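# Place a blue sponge flat on the shelf's top tier

## Task

Put one blue sponge on the upper tier of the shelf, lying flat. The shelf must not be shifted, the sponges already on it must stay flat and separate from each other, and at the end neither gripper may be in contact with any sponge.

## Robot and tools

Robot: two arms, left_arm and right_arm, each with six revolute joints and a two-finger parallel gripper. Both bases are nearly unrotated in the scene frame: left_arm root at (+0.028, +0.365, +0.044) m and right_arm root at (+0.028, -0.352, +0.027) m. The drives have gear play, and the wrist joints are weak.

Frames: the scene frame has its origin at table-top height, halfway between the nominal bases, with +x pointing out over the table, +z up, and left_arm on the +y side. Arm names do not match image sides. Each arm reports its end_effector_position (m) and end_effector_quat_wxyz in its own base frame. Its Hand target, its offsets and any wrist camera pose use that same base frame. Head cameras and the table use the scene frame. The fingers extend along the gripper's +z and spread along its y. end_effector_position is the point between the pads, roughly 1 cm short of the fingertips. Reported poses can be off by a few cm, more so at long reach.

execute_actions(actions, cameras): actions is a list of actions. Each action is a table of at most 15 rows. Each row lasts one control step (1/30 s), and if there are fewer than 15 rows the last one repeats to fill out 15 steps. A row is a single list of 14 numbers in [-1, 1] covering both arms: left dx, dy, dz, rx, ry, rz, opening, then the same seven for right. The pose numbers are offsets, not poses, along that arm's base axes. Every row in an action counts from the Hand target as it was when the action began, so sending the same offset twice moves the hand twice. Scale: 1.0 equals 0.6 m or 180 degrees. rx, ry, rz form one rotation vector about the Hand target position. A translation longer than 1.0 gets shortened along its direction. Opening is absolute: +1 is fully open (0.094 m) and -1 is closed. A 0 there is a real command for half open, so resend the current opening for any gripper you want left alone. Six zeros re-command the present Hand target. An empty list just returns the state. cameras chooses which images come back (omit, null or ["all"] for all, [] for none). Names are cam_head_left, cam_head_right, cam_left_wrist and cam_right_wrist, each 896x504.

move(target, speed, blend, opening_speed, blocking, cameras): target is either one 14-number row laid out as above or a list of up to 15 such rows. Every row is an offset from the same starting Hand targets, not from the row before it. Each gripper travels in a straight line, and the arms finish together. A move lasts at least 0.5 s and is cut off at 10 s. speed is in m/s, from 0.002 to 0.5, default 0.25, and rotation is capped at twice that value in rad/s. Give one value or one per target. blend is in m and rounds corners at intermediate targets. opening_speed is in scale units per second, 0.2 or more; use a low value to close gently on a soft sponge. Openings from the first row begin at once. Openings from later rows apply only after everything has stopped at that row. Paths do not avoid obstacles or the other arm. A fast move strikes harder and overshoots more. Aiming past a contact point pushes harder. Do not route a path close to an arm's own base; go around it. The result includes a "move:" line with an ending such as done, off_target, moving, held or fault. done means at rest within 10 mm and 2 degrees, and any arm not named finished done. limits=paced means the pose was clipped, and limits=held means steps were withheld. Neither ending tells you whether anything is in contact. With blocking=false the call returns after about 0.5 s while the move keeps going.

wait(seconds 0 to 10, cameras) lets time pass while the last commands hold. stop(cameras) brakes a running move. zoom_image(camera, region=[x0, y0, x1, y1] in pixels, at most 504x504) enlarges part of that camera's most recent image. read_manual(section="licences") returns only licence text. finished_scene(scene) ends the current scene and cannot be undone.

Controller: on every step the commanded pose is clipped to within 100 mm and 20 degrees of the measured pose. Hand target is the last commanded pose after that clip. Because of friction and weight, grippers often stop a centimetre or more short. Waiting will not close that gap; a new command (even all zeros) or an offset equal to the missing distance will. An arm blocked by an object keeps pushing until you move its target back past the gripper. Near the first joint's axis, a small hand motion can swing the whole arm.

Grip readings: grip_measured uses the same scale as opening. When empty it reads up to 1.6 mm too wide. The fingers follow your command until they reach the force limit (about 50 to 64 N per pad), so the moment of touch does not appear in the reading. A soft sponge compresses more the lower you command. To release, command an opening well above grip_measured. Joint torques include gravity, have an offset and noise per unit, and joints 1 to 3 wrap around at ±28 N m. "within noise" in Joint velocities means the arm is still.

Avoid: dropping things, releasing while moving, slamming, hard hits and strong pushes, knocking the shelf, letting anything leave the table, and letting the arms hit or squeeze each other. Expect occasional tugs on a held object. Motor heat builds when holding loads, stretching out or pushing against something. MOTOR HOT appears at 75 °C, the arm folds and idles at 90 °C, and it collapses at 100 °C.

Each tool is called after ">>>" as name(argument=value, ...), one argument or row to a line, values as JSON.

## Session

>>> execute_actions(
  actions=[],
)

Scene clock: 0.00 s.
left_arm: end_effector_position=(+0.4037, +0.0232, +0.1015) grip_measured=+1.000 end_effector_quat_wxyz=(+0.592, -0.061, +0.803, -0.007) | right_arm: end_effector_position=(+0.4034, -0.0341, +0.1189) grip_measured=+1.000 end_effector_quat_wxyz=(+0.612, +0.054, +0.785, -0.084)
Joint positions: left_arm=[0.048 1.581 0.38 0.898 -0.015 -0.093 0.094] | right_arm=[0 1.563 0.378 0.94 0.199 -0.019 0.094]
Joint velocities: within noise
Joint torques (N m): no reading
Motor temperatures (°C): left_arm=[26 27 28 25 24 27 28] | right_arm=[27 29 26 27 27 28 28]
Heat: left arm: 28 °C; right arm: 29 °C.
Hand target: left_arm +0.4088, +0.0243, +0.1166; +0.610, -0.060, +0.791, -0.004 | right_arm +0.4078, -0.0355, +0.1345; +0.629, +0.060, +0.770, -0.083
Tool commands: left_gripper/opening=+1.0 right_gripper/opening=+1.0

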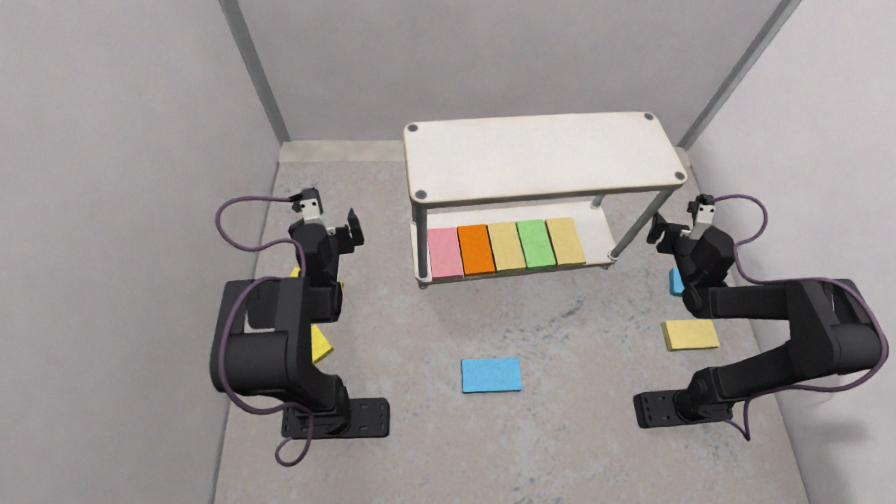

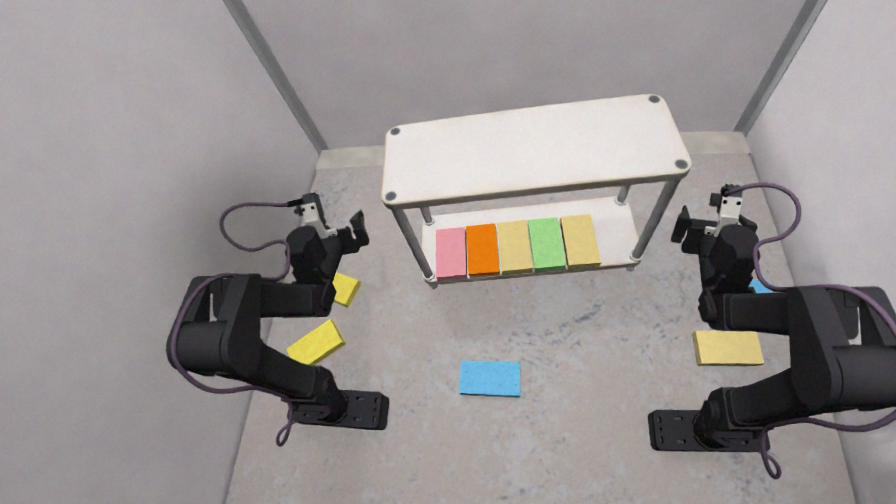

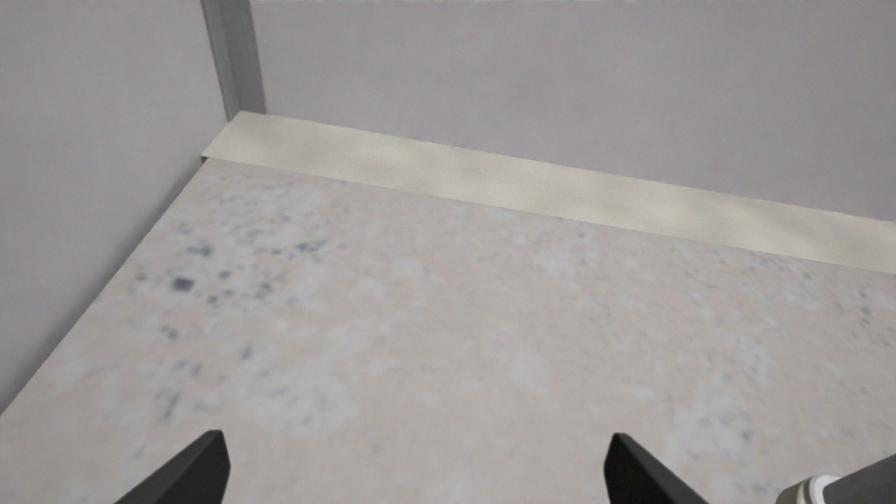

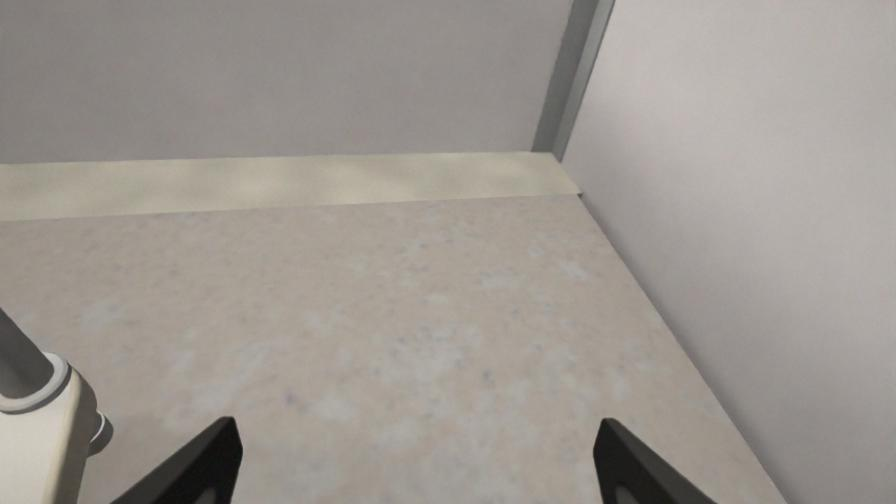

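>>> move(
  target=[
    [-0.25,-0.1,0.15,0.055,0.047,-0.17,1,0,0,0,0,0,0,1],
    [-0.548,-0.457,0.16,0.1697,0.142,-0.523,1,0,0,0,0,0,0,1],
  ],
  blend=0.06,
  speed=0.4,
)

Scene clock: 5.37 s.
left_arm: end_effector_position=(+0.0792, -0.2492, +0.1939) grip_measured=+1.000 end_effector_quat_wxyz=(+0.227, +0.675, +0.660, -0.240) | right_arm: end_effector_position=(+0.4034, -0.0341, +0.1189) grip_measured=+1.000 end_effector_quat_wxyz=(+0.612, +0.054, +0.785, -0.084)
Joint positions: left_arm=[-1.033 0.992 0.959 -0.949 0.347 0.453 0.094] | right_arm=[0 1.563 0.378 0.94 0.199 -0.019 0.094]
Joint velocities: within noise
Joint torques (N m): left_arm=[-0.38 -0.88 9.68 0.89 0.09 -0.09] | right_arm=[-0.1 -5.96 5.04 2.25 -0.01 0]
Motor temperatures (°C): left_arm=[26 27 29 26 24 27 28] | right_arm=[27 30 27 29 27 28 28]
Heat: left arm: 29 °C; right arm: 30 °C.
Hand target: left_arm +0.0800, -0.2499, +0.2126; +0.240, +0.670, +0.659, -0.244 | right_arm +0.4078, -0.0355, +0.1345; +0.629, +0.060, +0.770, -0.083
Off the commanded pose: left_arm 0.019 m, 2 deg | right_arm 0.016 m, 3 deg.
move: off_target (left_arm, right_arm); limits=paced

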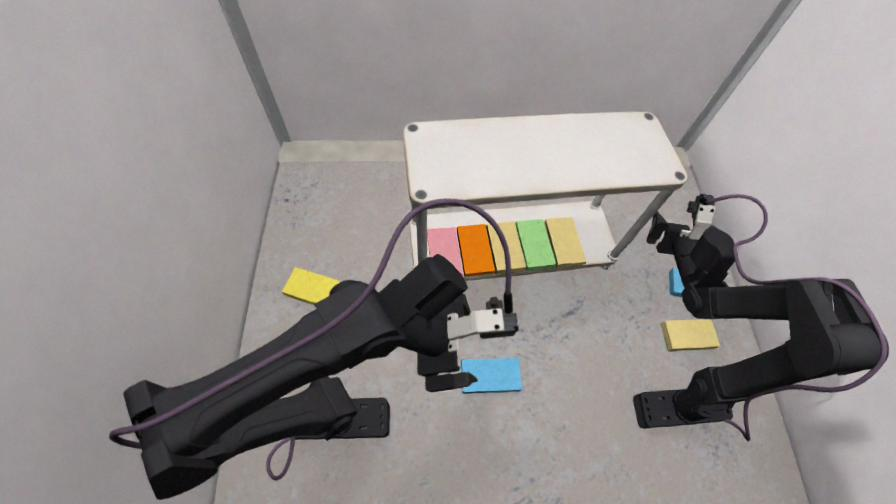

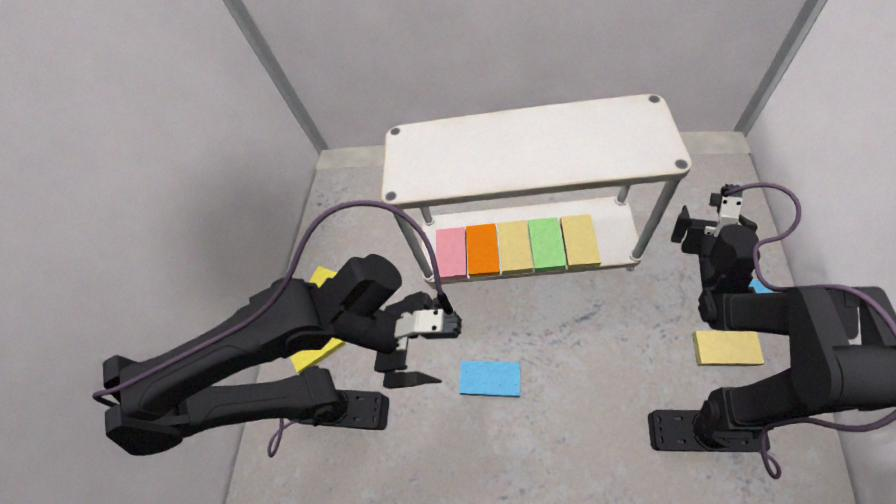

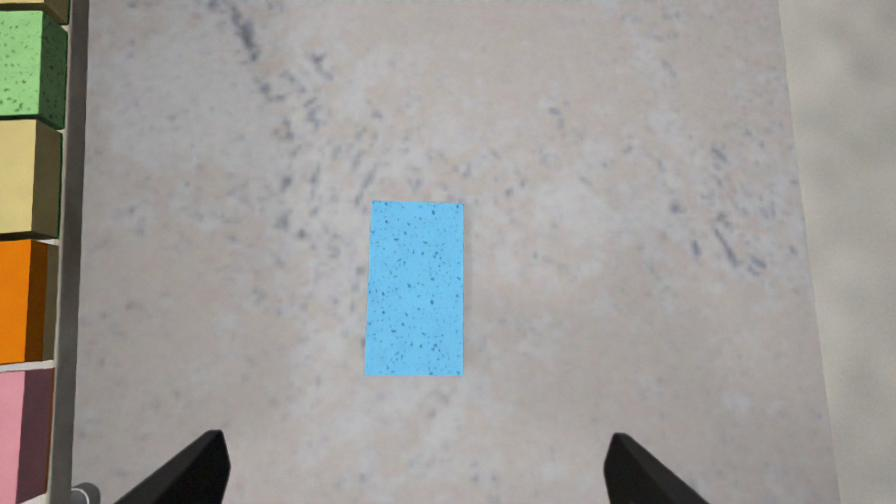

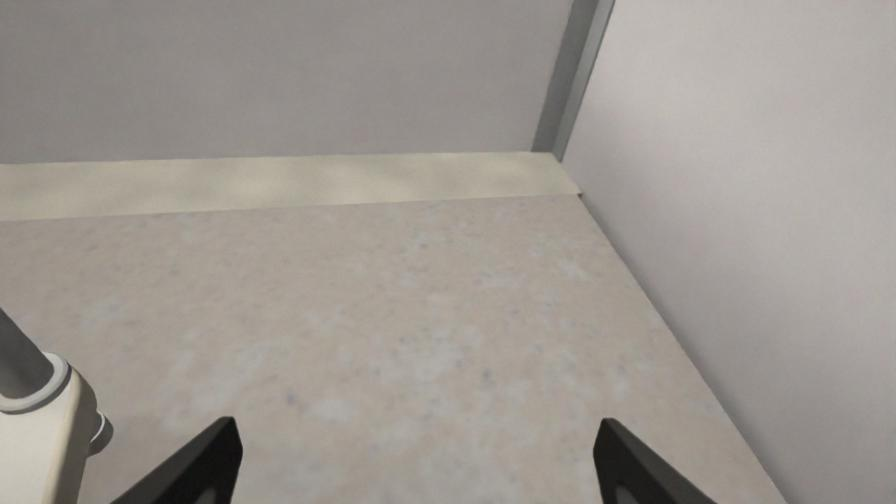

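>>> move(
  target=[0.021,-0.12,-0.254,0,0,0,1,0,0,0,0,0,0,1],
  cameras=["cam_head_left","cam_left_wrist"],
)

Scene clock: 8.30 s.
left_arm: end_effector_position=(+0.0942, -0.3165, +0.0597) grip_measured=+1.000 end_effector_quat_wxyz=(+0.226, +0.670, +0.666, -0.238) | right_arm: end_effector_position=(+0.4034, -0.0341, +0.1189) grip_measured=+1.000 end_effector_quat_wxyz=(+0.612, +0.054, +0.785, -0.084)
Joint positions: left_arm=[-1.134 1.363 0.628 -0.222 0.281 0.352 0.094] | right_arm=[0 1.563 0.378 0.94 0.199 -0.019 0.094]
Joint velocities: within noise
Joint torques (N m): left_arm=[-0.47 -2.91 3.79 1.67 0.04 -0.09] | right_arm=[-0.09 -5.96 5.04 2.25 -0.01 0]
Motor temperatures (°C): left_arm=[26 27 29 26 24 27 28] | right_arm=[27 31 27 30 27 28 28]
Heat: left arm: 29 °C; right arm: 31 °C.
Hand target: left_arm +0.0926, -0.3219, +0.0602; +0.240, +0.670, +0.659, -0.244 | right_arm +0.4078, -0.0355, +0.1345; +0.629, +0.060, +0.770, -0.083
Off the commanded pose: left_arm 0.006 m, 2 deg | right_arm 0.016 m, 3 deg.
move: off_target (right_arm)
Images, in order (width x height): cam_head_left 896x504, cam_left_wrist 896x504.

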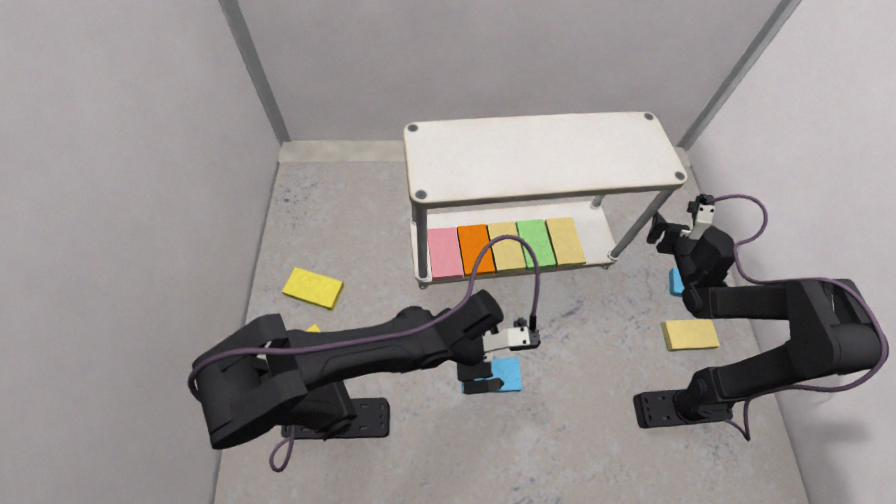

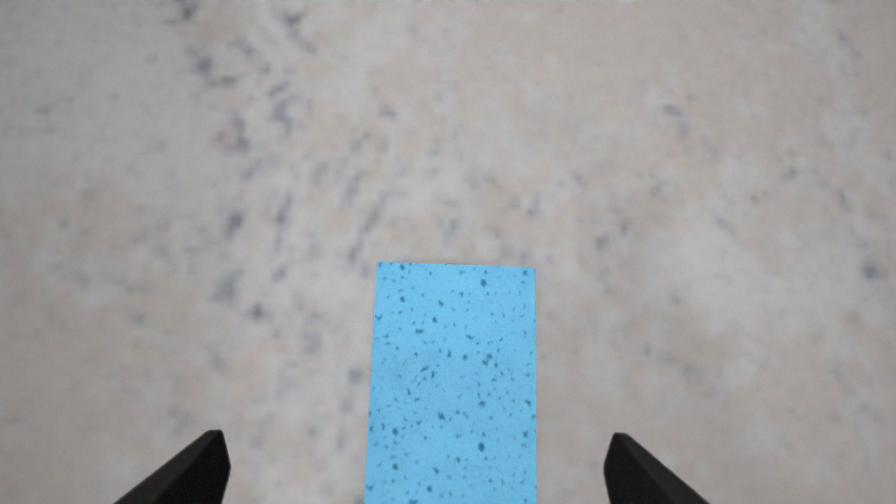

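>>> move(
  target=[
    [-0.02,-0.003,-0.05,0,0,0,1,0,0,0,0,0,0,1],
    [-0.02,-0.003,-0.134,0,0,0,1,0,0,0,0,0,0,1],
  ],
  blend=0.02,
  speed=0.1,
  cameras=["cam_head_right","cam_left_wrist"],
)

Scene clock: 10.63 s.
left_arm: end_effector_position=(+0.0831, -0.3185, -0.0226) grip_measured=+1.000 end_effector_quat_wxyz=(+0.226, +0.672, +0.665, -0.235) | right_arm: end_effector_position=(+0.4034, -0.0341, +0.1189) grip_measured=+1.000 end_effector_quat_wxyz=(+0.612, +0.054, +0.785, -0.084)
Joint positions: left_arm=[-1.185 1.649 0.446 0.255 0.249 0.315 0.094] | right_arm=[0 1.563 0.378 0.94 0.199 -0.019 0.094]
Joint velocities: within noise
Joint torques (N m): left_arm=[-0.54 -3.58 2.56 1.7 0.03 -0.09] | right_arm=[-0.1 -5.96 5.05 2.25 -0.01 0]
Motor temperatures (°C): left_arm=[26 27 29 27 24 27 28] | right_arm=[27 31 27 31 27 28 28]
Heat: left arm: 29 °C; right arm: 31 °C.
Hand target: left_arm +0.0806, -0.3237, -0.0202; +0.240, +0.670, +0.659, -0.244 | right_arm +0.4078, -0.0355, +0.1345; +0.629, +0.060, +0.770, -0.083
Off the commanded pose: left_arm 0.006 m, 2 deg | right_arm 0.016 m, 3 deg.
move: off_target (right_arm); blend cut to 0.0163 m at target 1
Images, in order (width x height): cam_head_right 896x504, cam_left_wrist 896x504.

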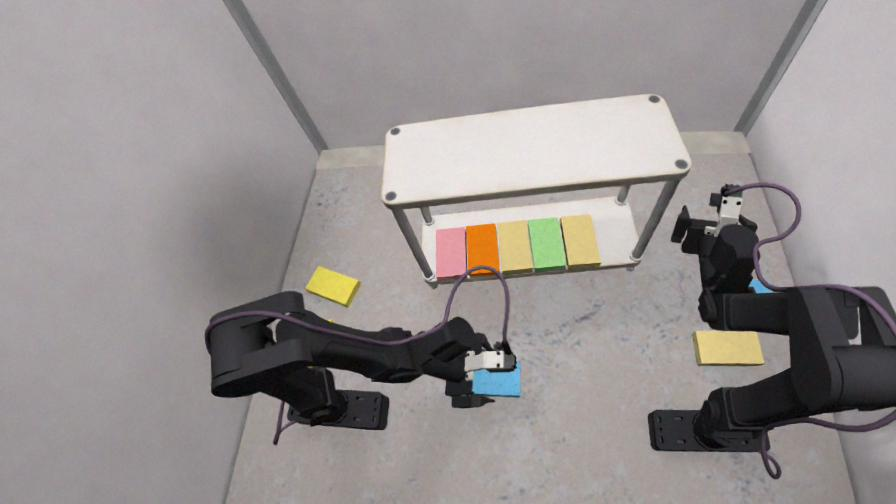

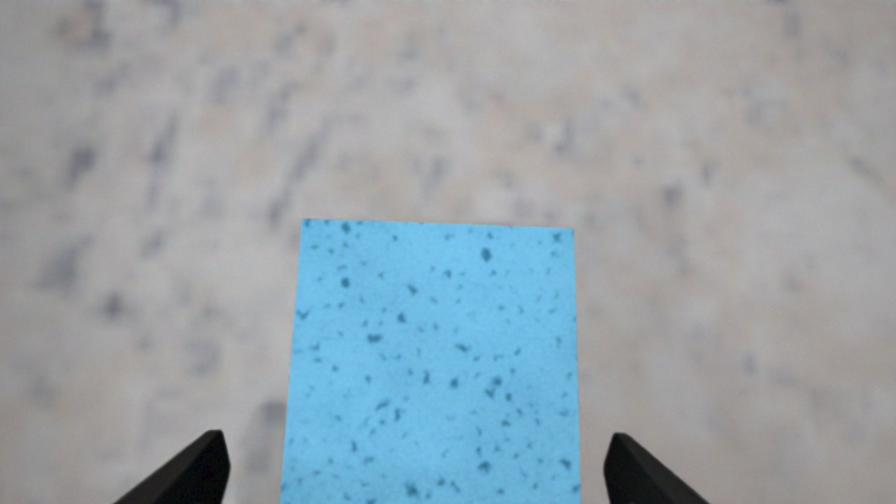

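>>> move(
  target=[0,0,0,0,0,0,0.15,0,0,0,0,0,0,1],
  opening_speed=0.5,
  cameras=["cam_left_wrist"],
)

>>> move(
  target=[0,0,0.15,0,0,0,0.15,0,0,0,0,0,0,1],
  speed=0.12,
)

Scene clock: 13.00 s.
left_arm: end_effector_position=(+0.0835, -0.3196, -0.0217) grip_measured=+0.333 end_effector_quat_wxyz=(+0.228, +0.668, +0.668, -0.238) | right_arm: end_effector_position=(+0.4034, -0.0341, +0.1189) grip_measured=+1.000 end_effector_quat_wxyz=(+0.612, +0.054, +0.785, -0.084)
Joint positions: left_arm=[-1.185 1.649 0.446 0.261 0.249 0.305 0.063] | right_arm=[0 1.563 0.378 0.94 0.199 -0.019 0.094]
Joint velocities: within noise
Joint torques (N m): left_arm=[-0.61 -3.6 2.58 1.67 0.03 -0.09] | right_arm=[-0.09 -5.96 5.05 2.25 -0.01 0.01]
Motor temperatures (°C): left_arm=[26 27 29 27 24 27 28] | right_arm=[27 31 27 31 27 28 28]
Heat: left arm: 29 °C; right arm: 31 °C.
Hand target: left_arm +0.0806, -0.3237, -0.0202; +0.240, +0.670, +0.659, -0.244 | right_arm +0.4078, -0.0355, +0.1345; +0.629, +0.060, +0.770, -0.083
Off the commanded pose: left_arm 0.005 m, 2 deg | right_arm 0.016 m, 3 deg.
move: off_target (right_arm)
Images, in order (width x height): cam_left_wrist 896x504.

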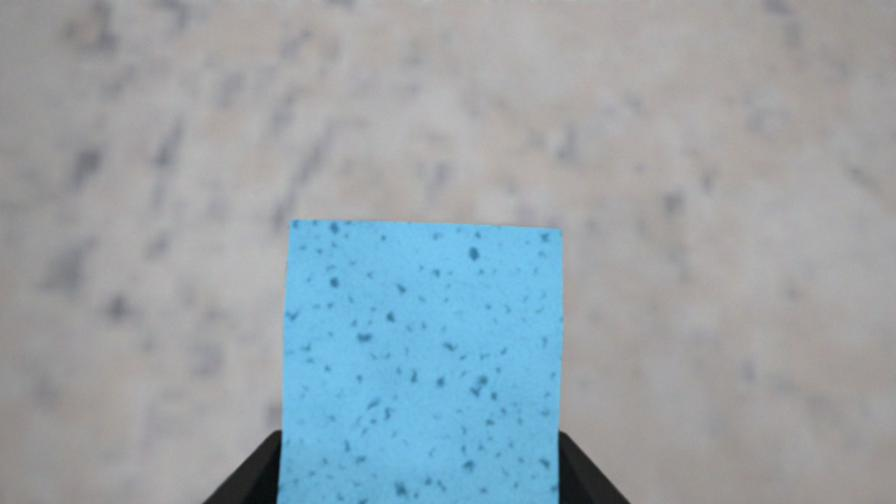

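Scene clock: 14.87 s.
left_arm: end_effector_position=(+0.0801, -0.3126, +0.0492) grip_measured=+0.329 end_effector_quat_wxyz=(+0.223, +0.669, +0.669, -0.236) | right_arm: end_effector_position=(+0.4034, -0.0341, +0.1189) grip_measured=+1.000 end_effector_quat_wxyz=(+0.612, +0.054, +0.785, -0.084)
Joint positions: left_arm=[-1.186 1.349 0.571 -0.173 0.249 0.305 0.062] | right_arm=[0 1.563 0.378 0.94 0.199 -0.019 0.094]
Joint velocities: within noise
Joint torques (N m): left_arm=[-0.53 -4.4 8.68 0.93 0.04 -0.05] | right_arm=[-0.1 -5.96 5.05 2.25 -0.01 0]
Motor temperatures (°C): left_arm=[26 27 29 27 24 27 28] | right_arm=[27 31 27 32 27 28 28]
Heat: left arm: 29 °C; right arm: 32 °C.
Hand target: left_arm +0.0806, -0.3237, +0.0698; +0.240, +0.670, +0.659, -0.244 | right_arm +0.4078, -0.0355, +0.1345; +0.629, +0.060, +0.770, -0.083
Off the commanded pose: left_arm 0.023 m, 2 deg | right_arm 0.016 m, 3 deg.
move: off_target (left_arm, right_arm)

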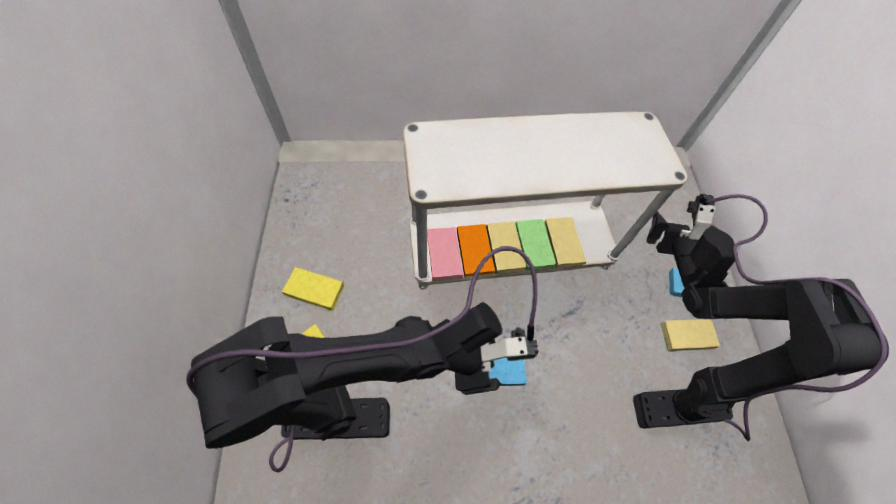

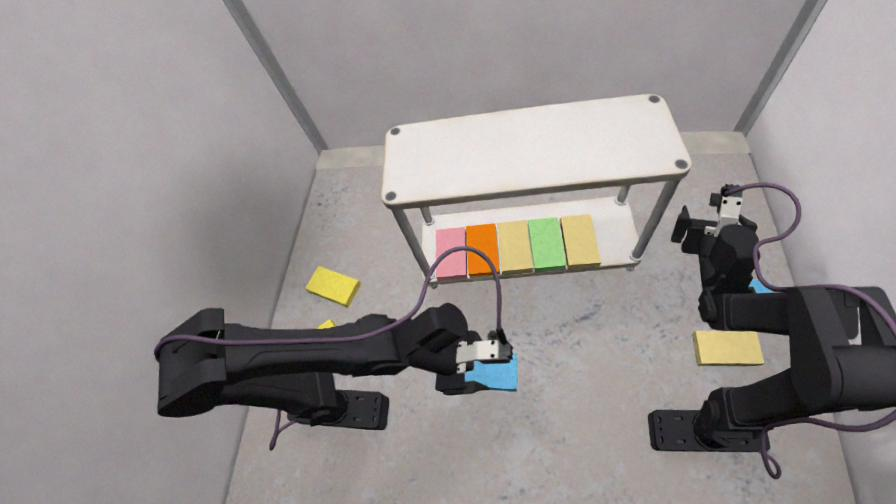

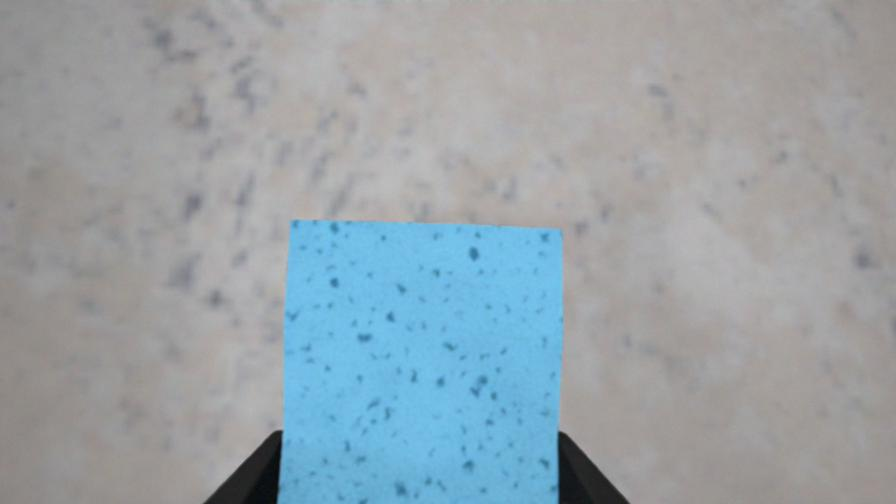

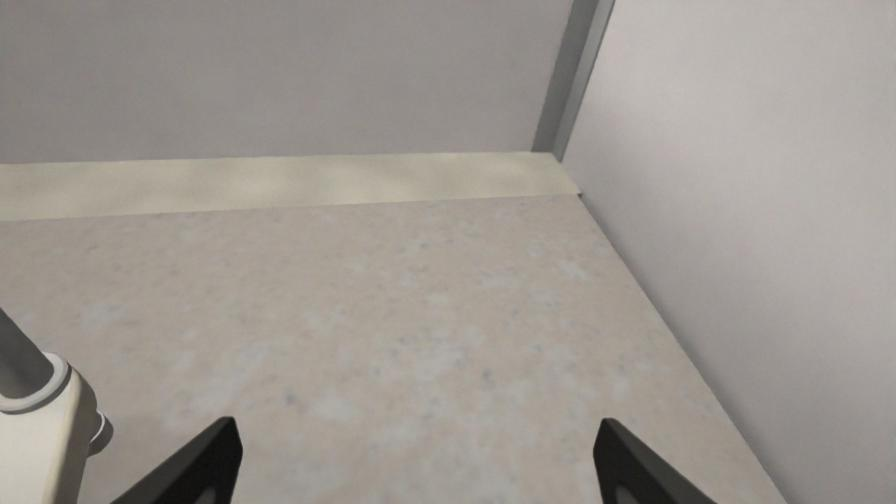

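>>> move(
  target=[
    [0,0.03,0.4,0,0,0,0.15,0,0,0,0,0,0,1],
    [0.332,0.04,0.5,0,0,0.089,0.15,0,0,0,0,0,0,1],
  ],
  blend=0.08,
  speed=0.25,
)

Scene clock: 18.77 s.
left_arm: end_effector_position=(+0.2908, -0.2980, +0.3578) grip_measured=+0.329 end_effector_quat_wxyz=(+0.281, +0.558, +0.756, -0.196) | right_arm: end_effector_position=(+0.4034, -0.0341, +0.1189) grip_measured=+1.000 end_effector_quat_wxyz=(+0.612, +0.054, +0.785, -0.084)
Joint positions: left_arm=[-0.643 1.891 2.461 -1.535 0.373 0.51 0.062] | right_arm=[0 1.563 0.378 0.94 0.199 -0.019 0.094]
Joint velocities: within noise
Joint torques (N m): left_arm=[-0.03 -6.27 7.17 0.9 0.45 0.05] | right_arm=[-0.09 -5.96 5.05 2.25 -0.01 0]
Motor temperatures (°C): left_arm=[26 28 30 27 24 27 28] | right_arm=[27 32 27 33 27 28 28]
Heat: left arm: 30 °C; right arm: 33 °C.
Hand target: left_arm +0.2798, -0.2997, +0.3698; +0.272, +0.572, +0.746, -0.208 | right_arm +0.4078, -0.0355, +0.1345; +0.629, +0.060, +0.770, -0.083
Off the commanded pose: left_arm 0.016 m, 3 deg | right_arm 0.016 m, 3 deg.
joint sent to its limit (left arm) — joint 4 (wrist pitch), lower limit. The joint targets are off in position, not in orientation.
move: off_target (left_arm, right_arm)

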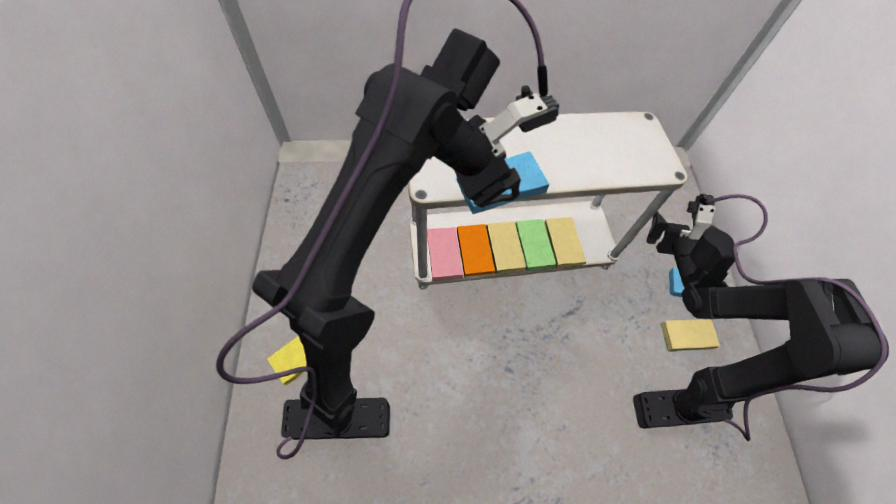

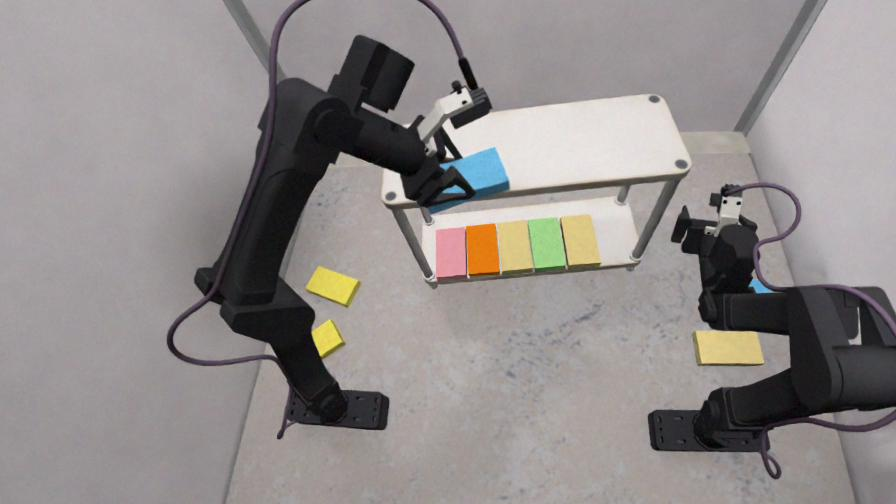

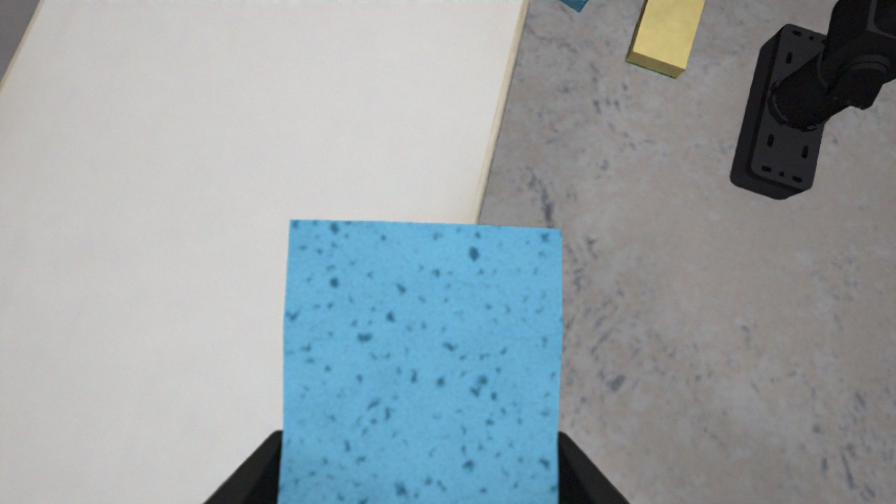

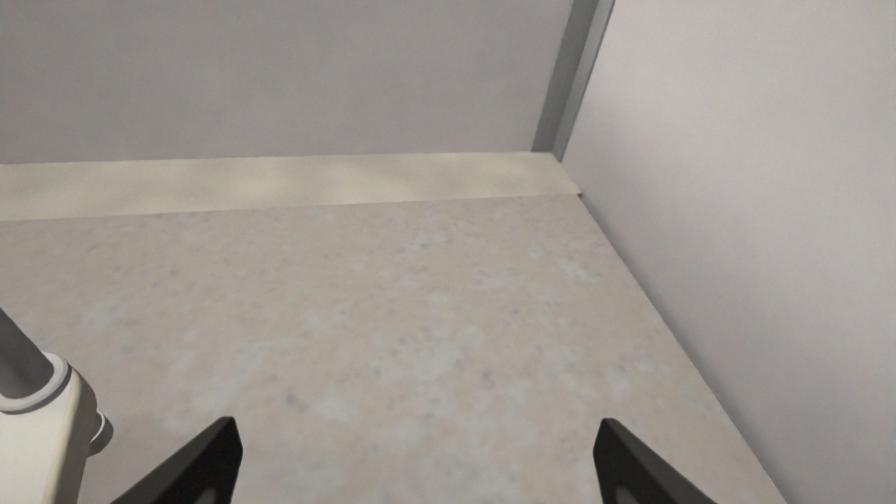

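>>> move(
  target=[0.158,-0.067,0.01,0,0,-0.045,0.15,0,0,0,0,0,0,1],
  speed=0.2,
)

Scene clock: 21.23 s.
left_arm: end_effector_position=(+0.3731, -0.3298, +0.3501) grip_measured=+0.329 end_effector_quat_wxyz=(+0.344, +0.568, +0.713, -0.226) | right_arm: end_effector_position=(+0.4034, -0.0341, +0.1189) grip_measured=+1.000 end_effector_quat_wxyz=(+0.612, +0.054, +0.785, -0.084)
Joint positions: left_arm=[-0.551 2.208 2.823 -1.472 0.507 0.601 0.062] | right_arm=[0 1.563 0.378 0.94 0.199 -0.019 0.094]
Joint velocities: within noise
Joint torques (N m): left_arm=[0.18 -8.54 7.12 1.79 0.54 0.01] | right_arm=[-0.09 -5.96 5.05 2.25 -0.01 0]
Motor temperatures (°C): left_arm=[26 28 30 27 25 27 28] | right_arm=[27 32 27 33 27 28 28]
Heat: left arm: 30 °C; right arm: 33 °C.
Hand target: left_arm +0.3746, -0.3399, +0.3758; +0.256, +0.623, +0.703, -0.227 | right_arm +0.4078, -0.0355, +0.1345; +0.629, +0.060, +0.770, -0.083
Off the commanded pose: left_arm 0.028 m, 12 deg | right_arm 0.016 m, 3 deg.
elbow stopped short (left arm): the move would have taken joint 3 (elbow) straighter than the controller allows.
move: off_target (left_arm, right_arm)

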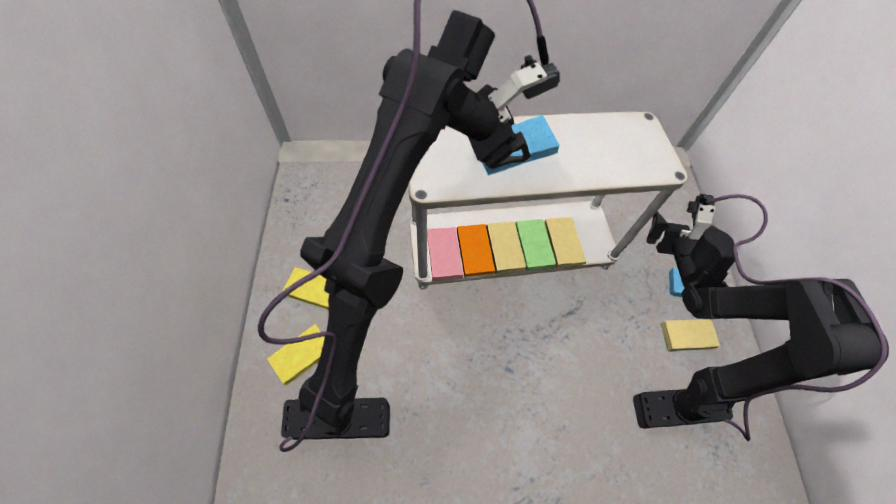

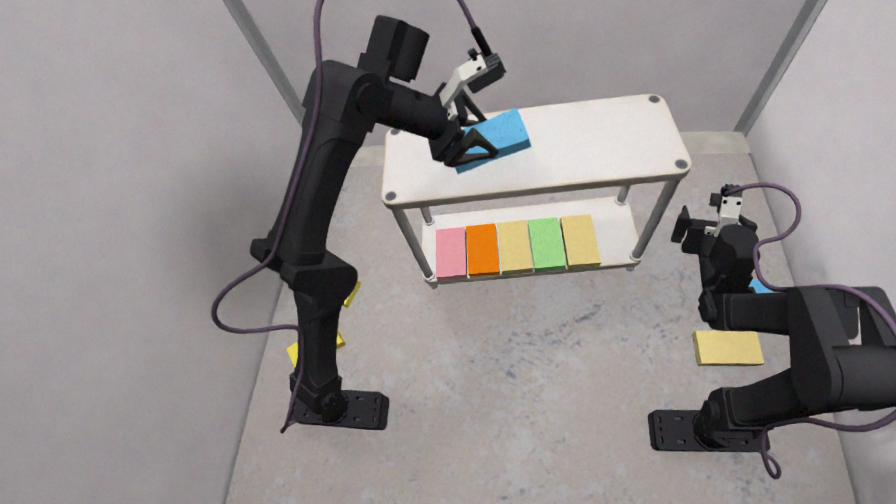

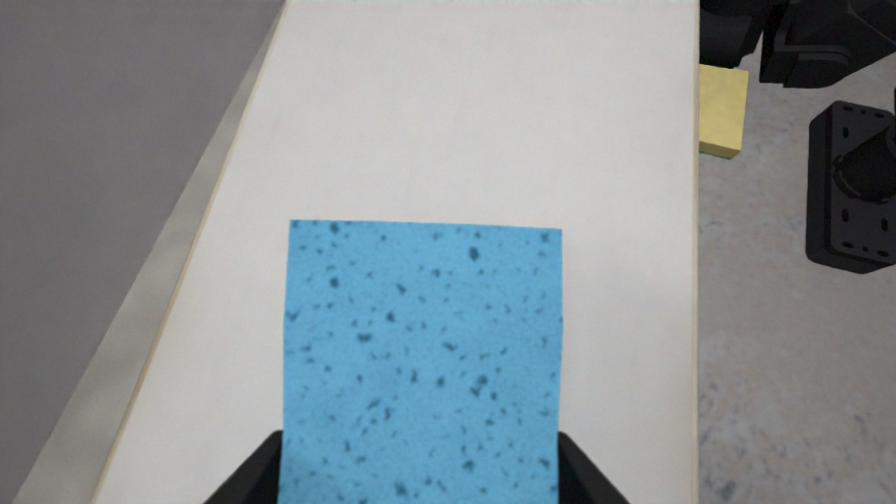

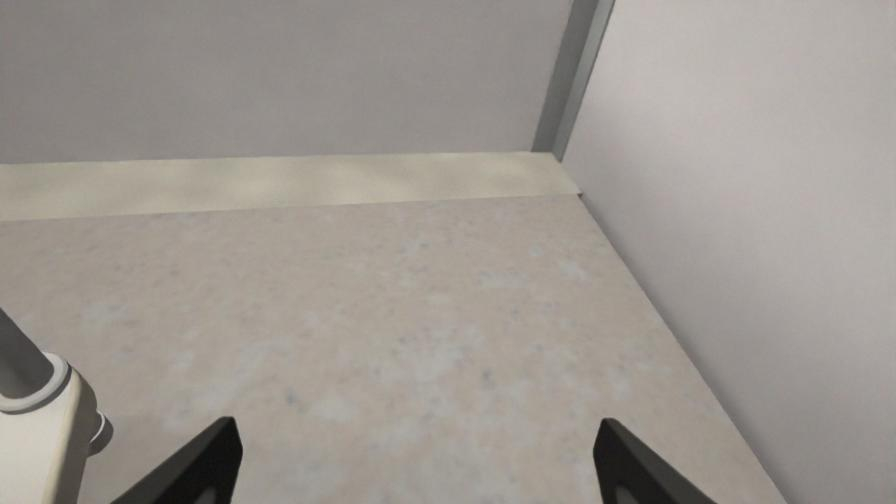

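>>> move(
  target=[-0.035,0.025,-0.06,0,0,0,0.15,0,0,0,0,0,0,1],
  speed=0.08,
  cameras=["cam_head_right","cam_left_wrist"],
)

Scene clock: 23.93 s.
left_arm: end_effector_position=(+0.3655, -0.3260, +0.3427) grip_measured=+0.329 end_effector_quat_wxyz=(+0.329, +0.595, +0.700, -0.219) | right_arm: end_effector_position=(+0.4034, -0.0341, +0.1189) grip_measured=+1.000 end_effector_quat_wxyz=(+0.612, +0.054, +0.785, -0.084)
Joint positions: left_arm=[-0.551 2.21 2.823 -1.521 0.511 0.677 0.062] | right_arm=[0 1.563 0.378 0.94 0.199 -0.019 0.094]
Joint velocities: within noise
Joint torques (N m): left_arm=[0.23 -8.85 3.52 0.83 0.42 0.09] | right_arm=[-0.1 -5.96 5.05 2.25 -0.01 0.01]
Motor temperatures (°C): left_arm=[26 28 30 27 25 27 28] | right_arm=[27 32 27 33 27 28 28]
Heat: left arm: 30 °C; right arm: 33 °C.
Hand target: left_arm +0.3536, -0.3249, +0.3398; +0.256, +0.623, +0.703, -0.227 | right_arm +0.4078, -0.0355, +0.1345; +0.629, +0.060, +0.770, -0.083
Off the commanded pose: left_arm 0.012 m, 9 deg | right_arm 0.016 m, 3 deg.
elbow stopped short (left arm): the move would have taken joint 3 (elbow) straighter than the controller allows.
joint sent to its limit (left arm) — joint 4 (wrist pitch), lower limit. The joint targets are off in position and orientation.
move: off_target (left_arm, right_arm)
Images, in order (width x height): cam_head_right 896x504, cam_left_wrist 896x504.

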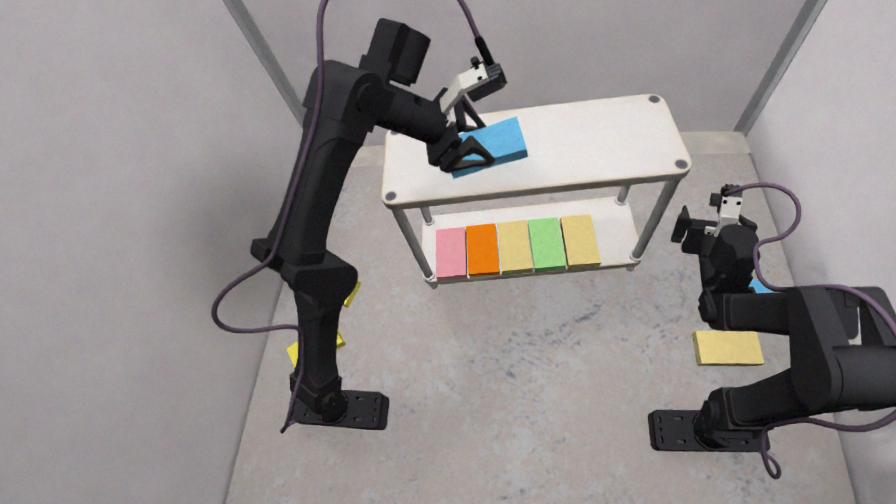

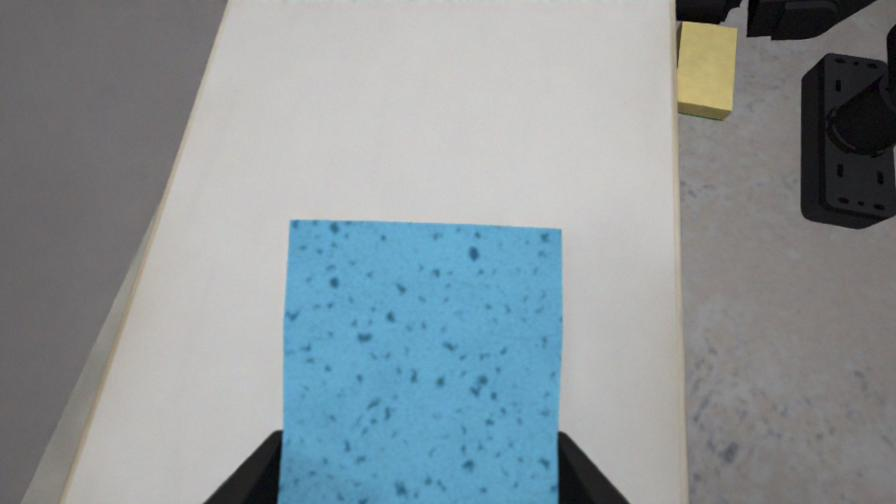

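>>> move(
  target=[-0.005,0.015,-0.04,0,0,0,0.15,0,0,0,0,0,0,1],
  speed=0.08,
  cameras=["cam_head_left","cam_left_wrist"],
)

Scene clock: 27.30 s.
left_arm: end_effector_position=(+0.3609, -0.3276, +0.3369) grip_measured=+0.329 end_effector_quat_wxyz=(+0.323, +0.612, +0.683, -0.234) | right_arm: end_effector_position=(+0.4034, -0.0341, +0.1189) grip_measured=+1.000 end_effector_quat_wxyz=(+0.612, +0.054, +0.785, -0.084)
Joint positions: left_arm=[-0.544 2.175 2.725 -1.487 0.56 0.73 0.062] | right_arm=[0 1.563 0.378 0.94 0.199 -0.019 0.094]
Joint velocities: within noise
Joint torques (N m): left_arm=[0.47 -8.68 1.65 0.49 0.07 0.14] | right_arm=[-0.1 -5.96 5.04 2.25 -0.01 0.01]
Motor temperatures (°C): left_arm=[26 29 30 27 25 27 29] | right_arm=[27 32 28 34 27 28 28]
Heat: left arm: 30 °C; right arm: 34 °C.
Hand target: left_arm +0.3506, -0.3159, +0.3158; +0.256, +0.623, +0.703, -0.227 | right_arm +0.4078, -0.0355, +0.1345; +0.629, +0.060, +0.770, -0.083
Off the commanded pose: left_arm 0.026 m, 8 deg | right_arm 0.016 m, 3 deg.
joint sent to its limit (left arm) — joint 4 (wrist pitch), lower limit. The joint targets are off in position, not in orientation.
move: off_target (left_arm, right_arm)
Images, in order (width x height): cam_head_left 896x504, cam_left_wrist 896x504.

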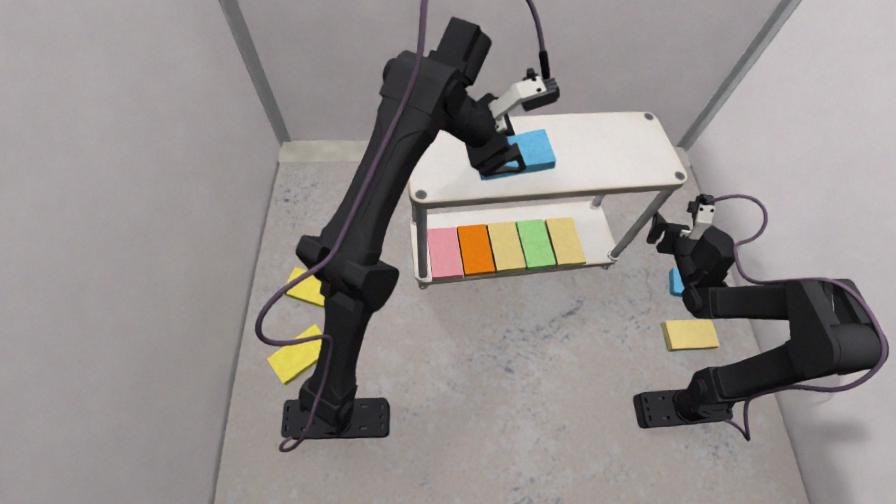

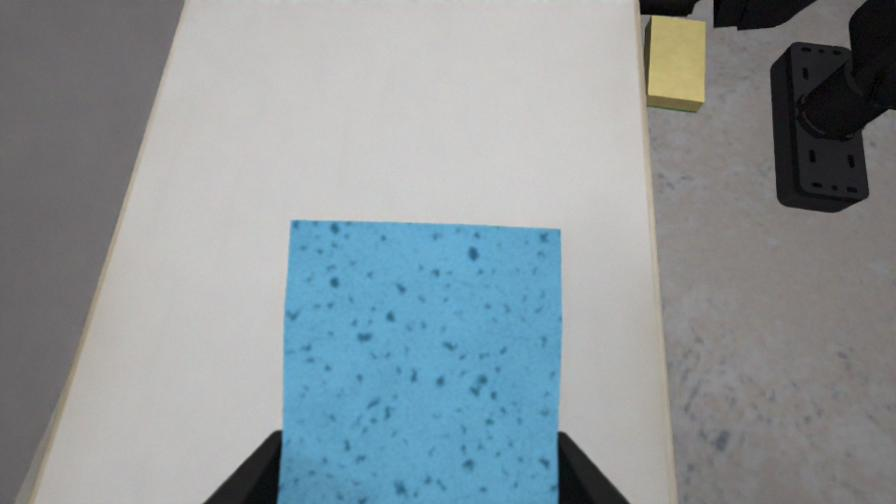

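>>> move(
  target=[-0.015,0.04,0.06,0,0,0,0.15,0,0,0,0,0,0,1],
  speed=0.1,
  cameras=["cam_head_left","cam_left_wrist"],
)

Scene clock: 28.87 s.
left_arm: end_effector_position=(+0.3585, -0.3001, +0.3398) grip_measured=+0.329 end_effector_quat_wxyz=(+0.311, +0.597, +0.704, -0.226) | right_arm: end_effector_position=(+0.4034, -0.0341, +0.1189) grip_measured=+1.000 end_effector_quat_wxyz=(+0.612, +0.054, +0.785, -0.084)
Joint positions: left_arm=[-0.498 2.115 2.665 -1.527 0.553 0.736 0.062] | right_arm=[0 1.563 0.378 0.94 0.199 -0.019 0.094]
Joint velocities: within noise
Joint torques (N m): left_arm=[0.5 -11.26 2.86 0.81 0.29 0.09] | right_arm=[-0.1 -5.96 5.05 2.25 -0.01 0]
Motor temperatures (°C): left_arm=[26 29 30 27 25 27 29] | right_arm=[27 32 28 34 27 28 28]
Heat: left arm: 30 °C; right arm: 34 °C.
Hand target: left_arm +0.3416, -0.2919, +0.3518; +0.256, +0.623, +0.703, -0.227 | right_arm +0.4078, -0.0355, +0.1345; +0.629, +0.060, +0.770, -0.083
Off the commanded pose: left_arm 0.022 m, 7 deg | right_arm 0.016 m, 3 deg.
joint sent to its limit (left arm) — joint 4 (wrist pitch), lower limit. The joint targets are off in position and orientation.
move: off_target (left_arm, right_arm)
Images, in order (width x height): cam_head_left 896x504, cam_left_wrist 896x504.

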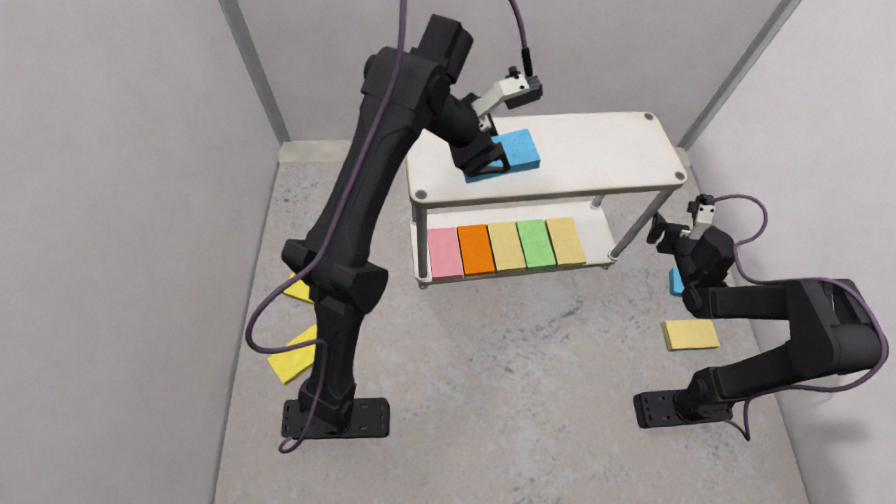

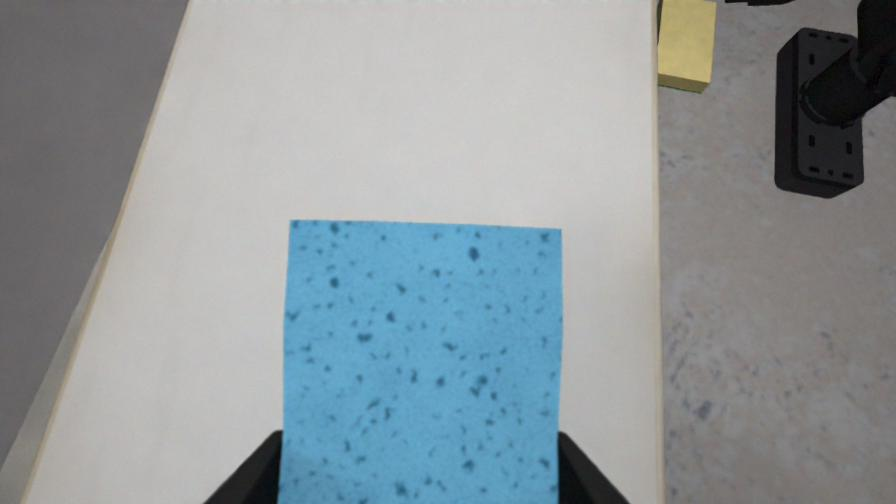

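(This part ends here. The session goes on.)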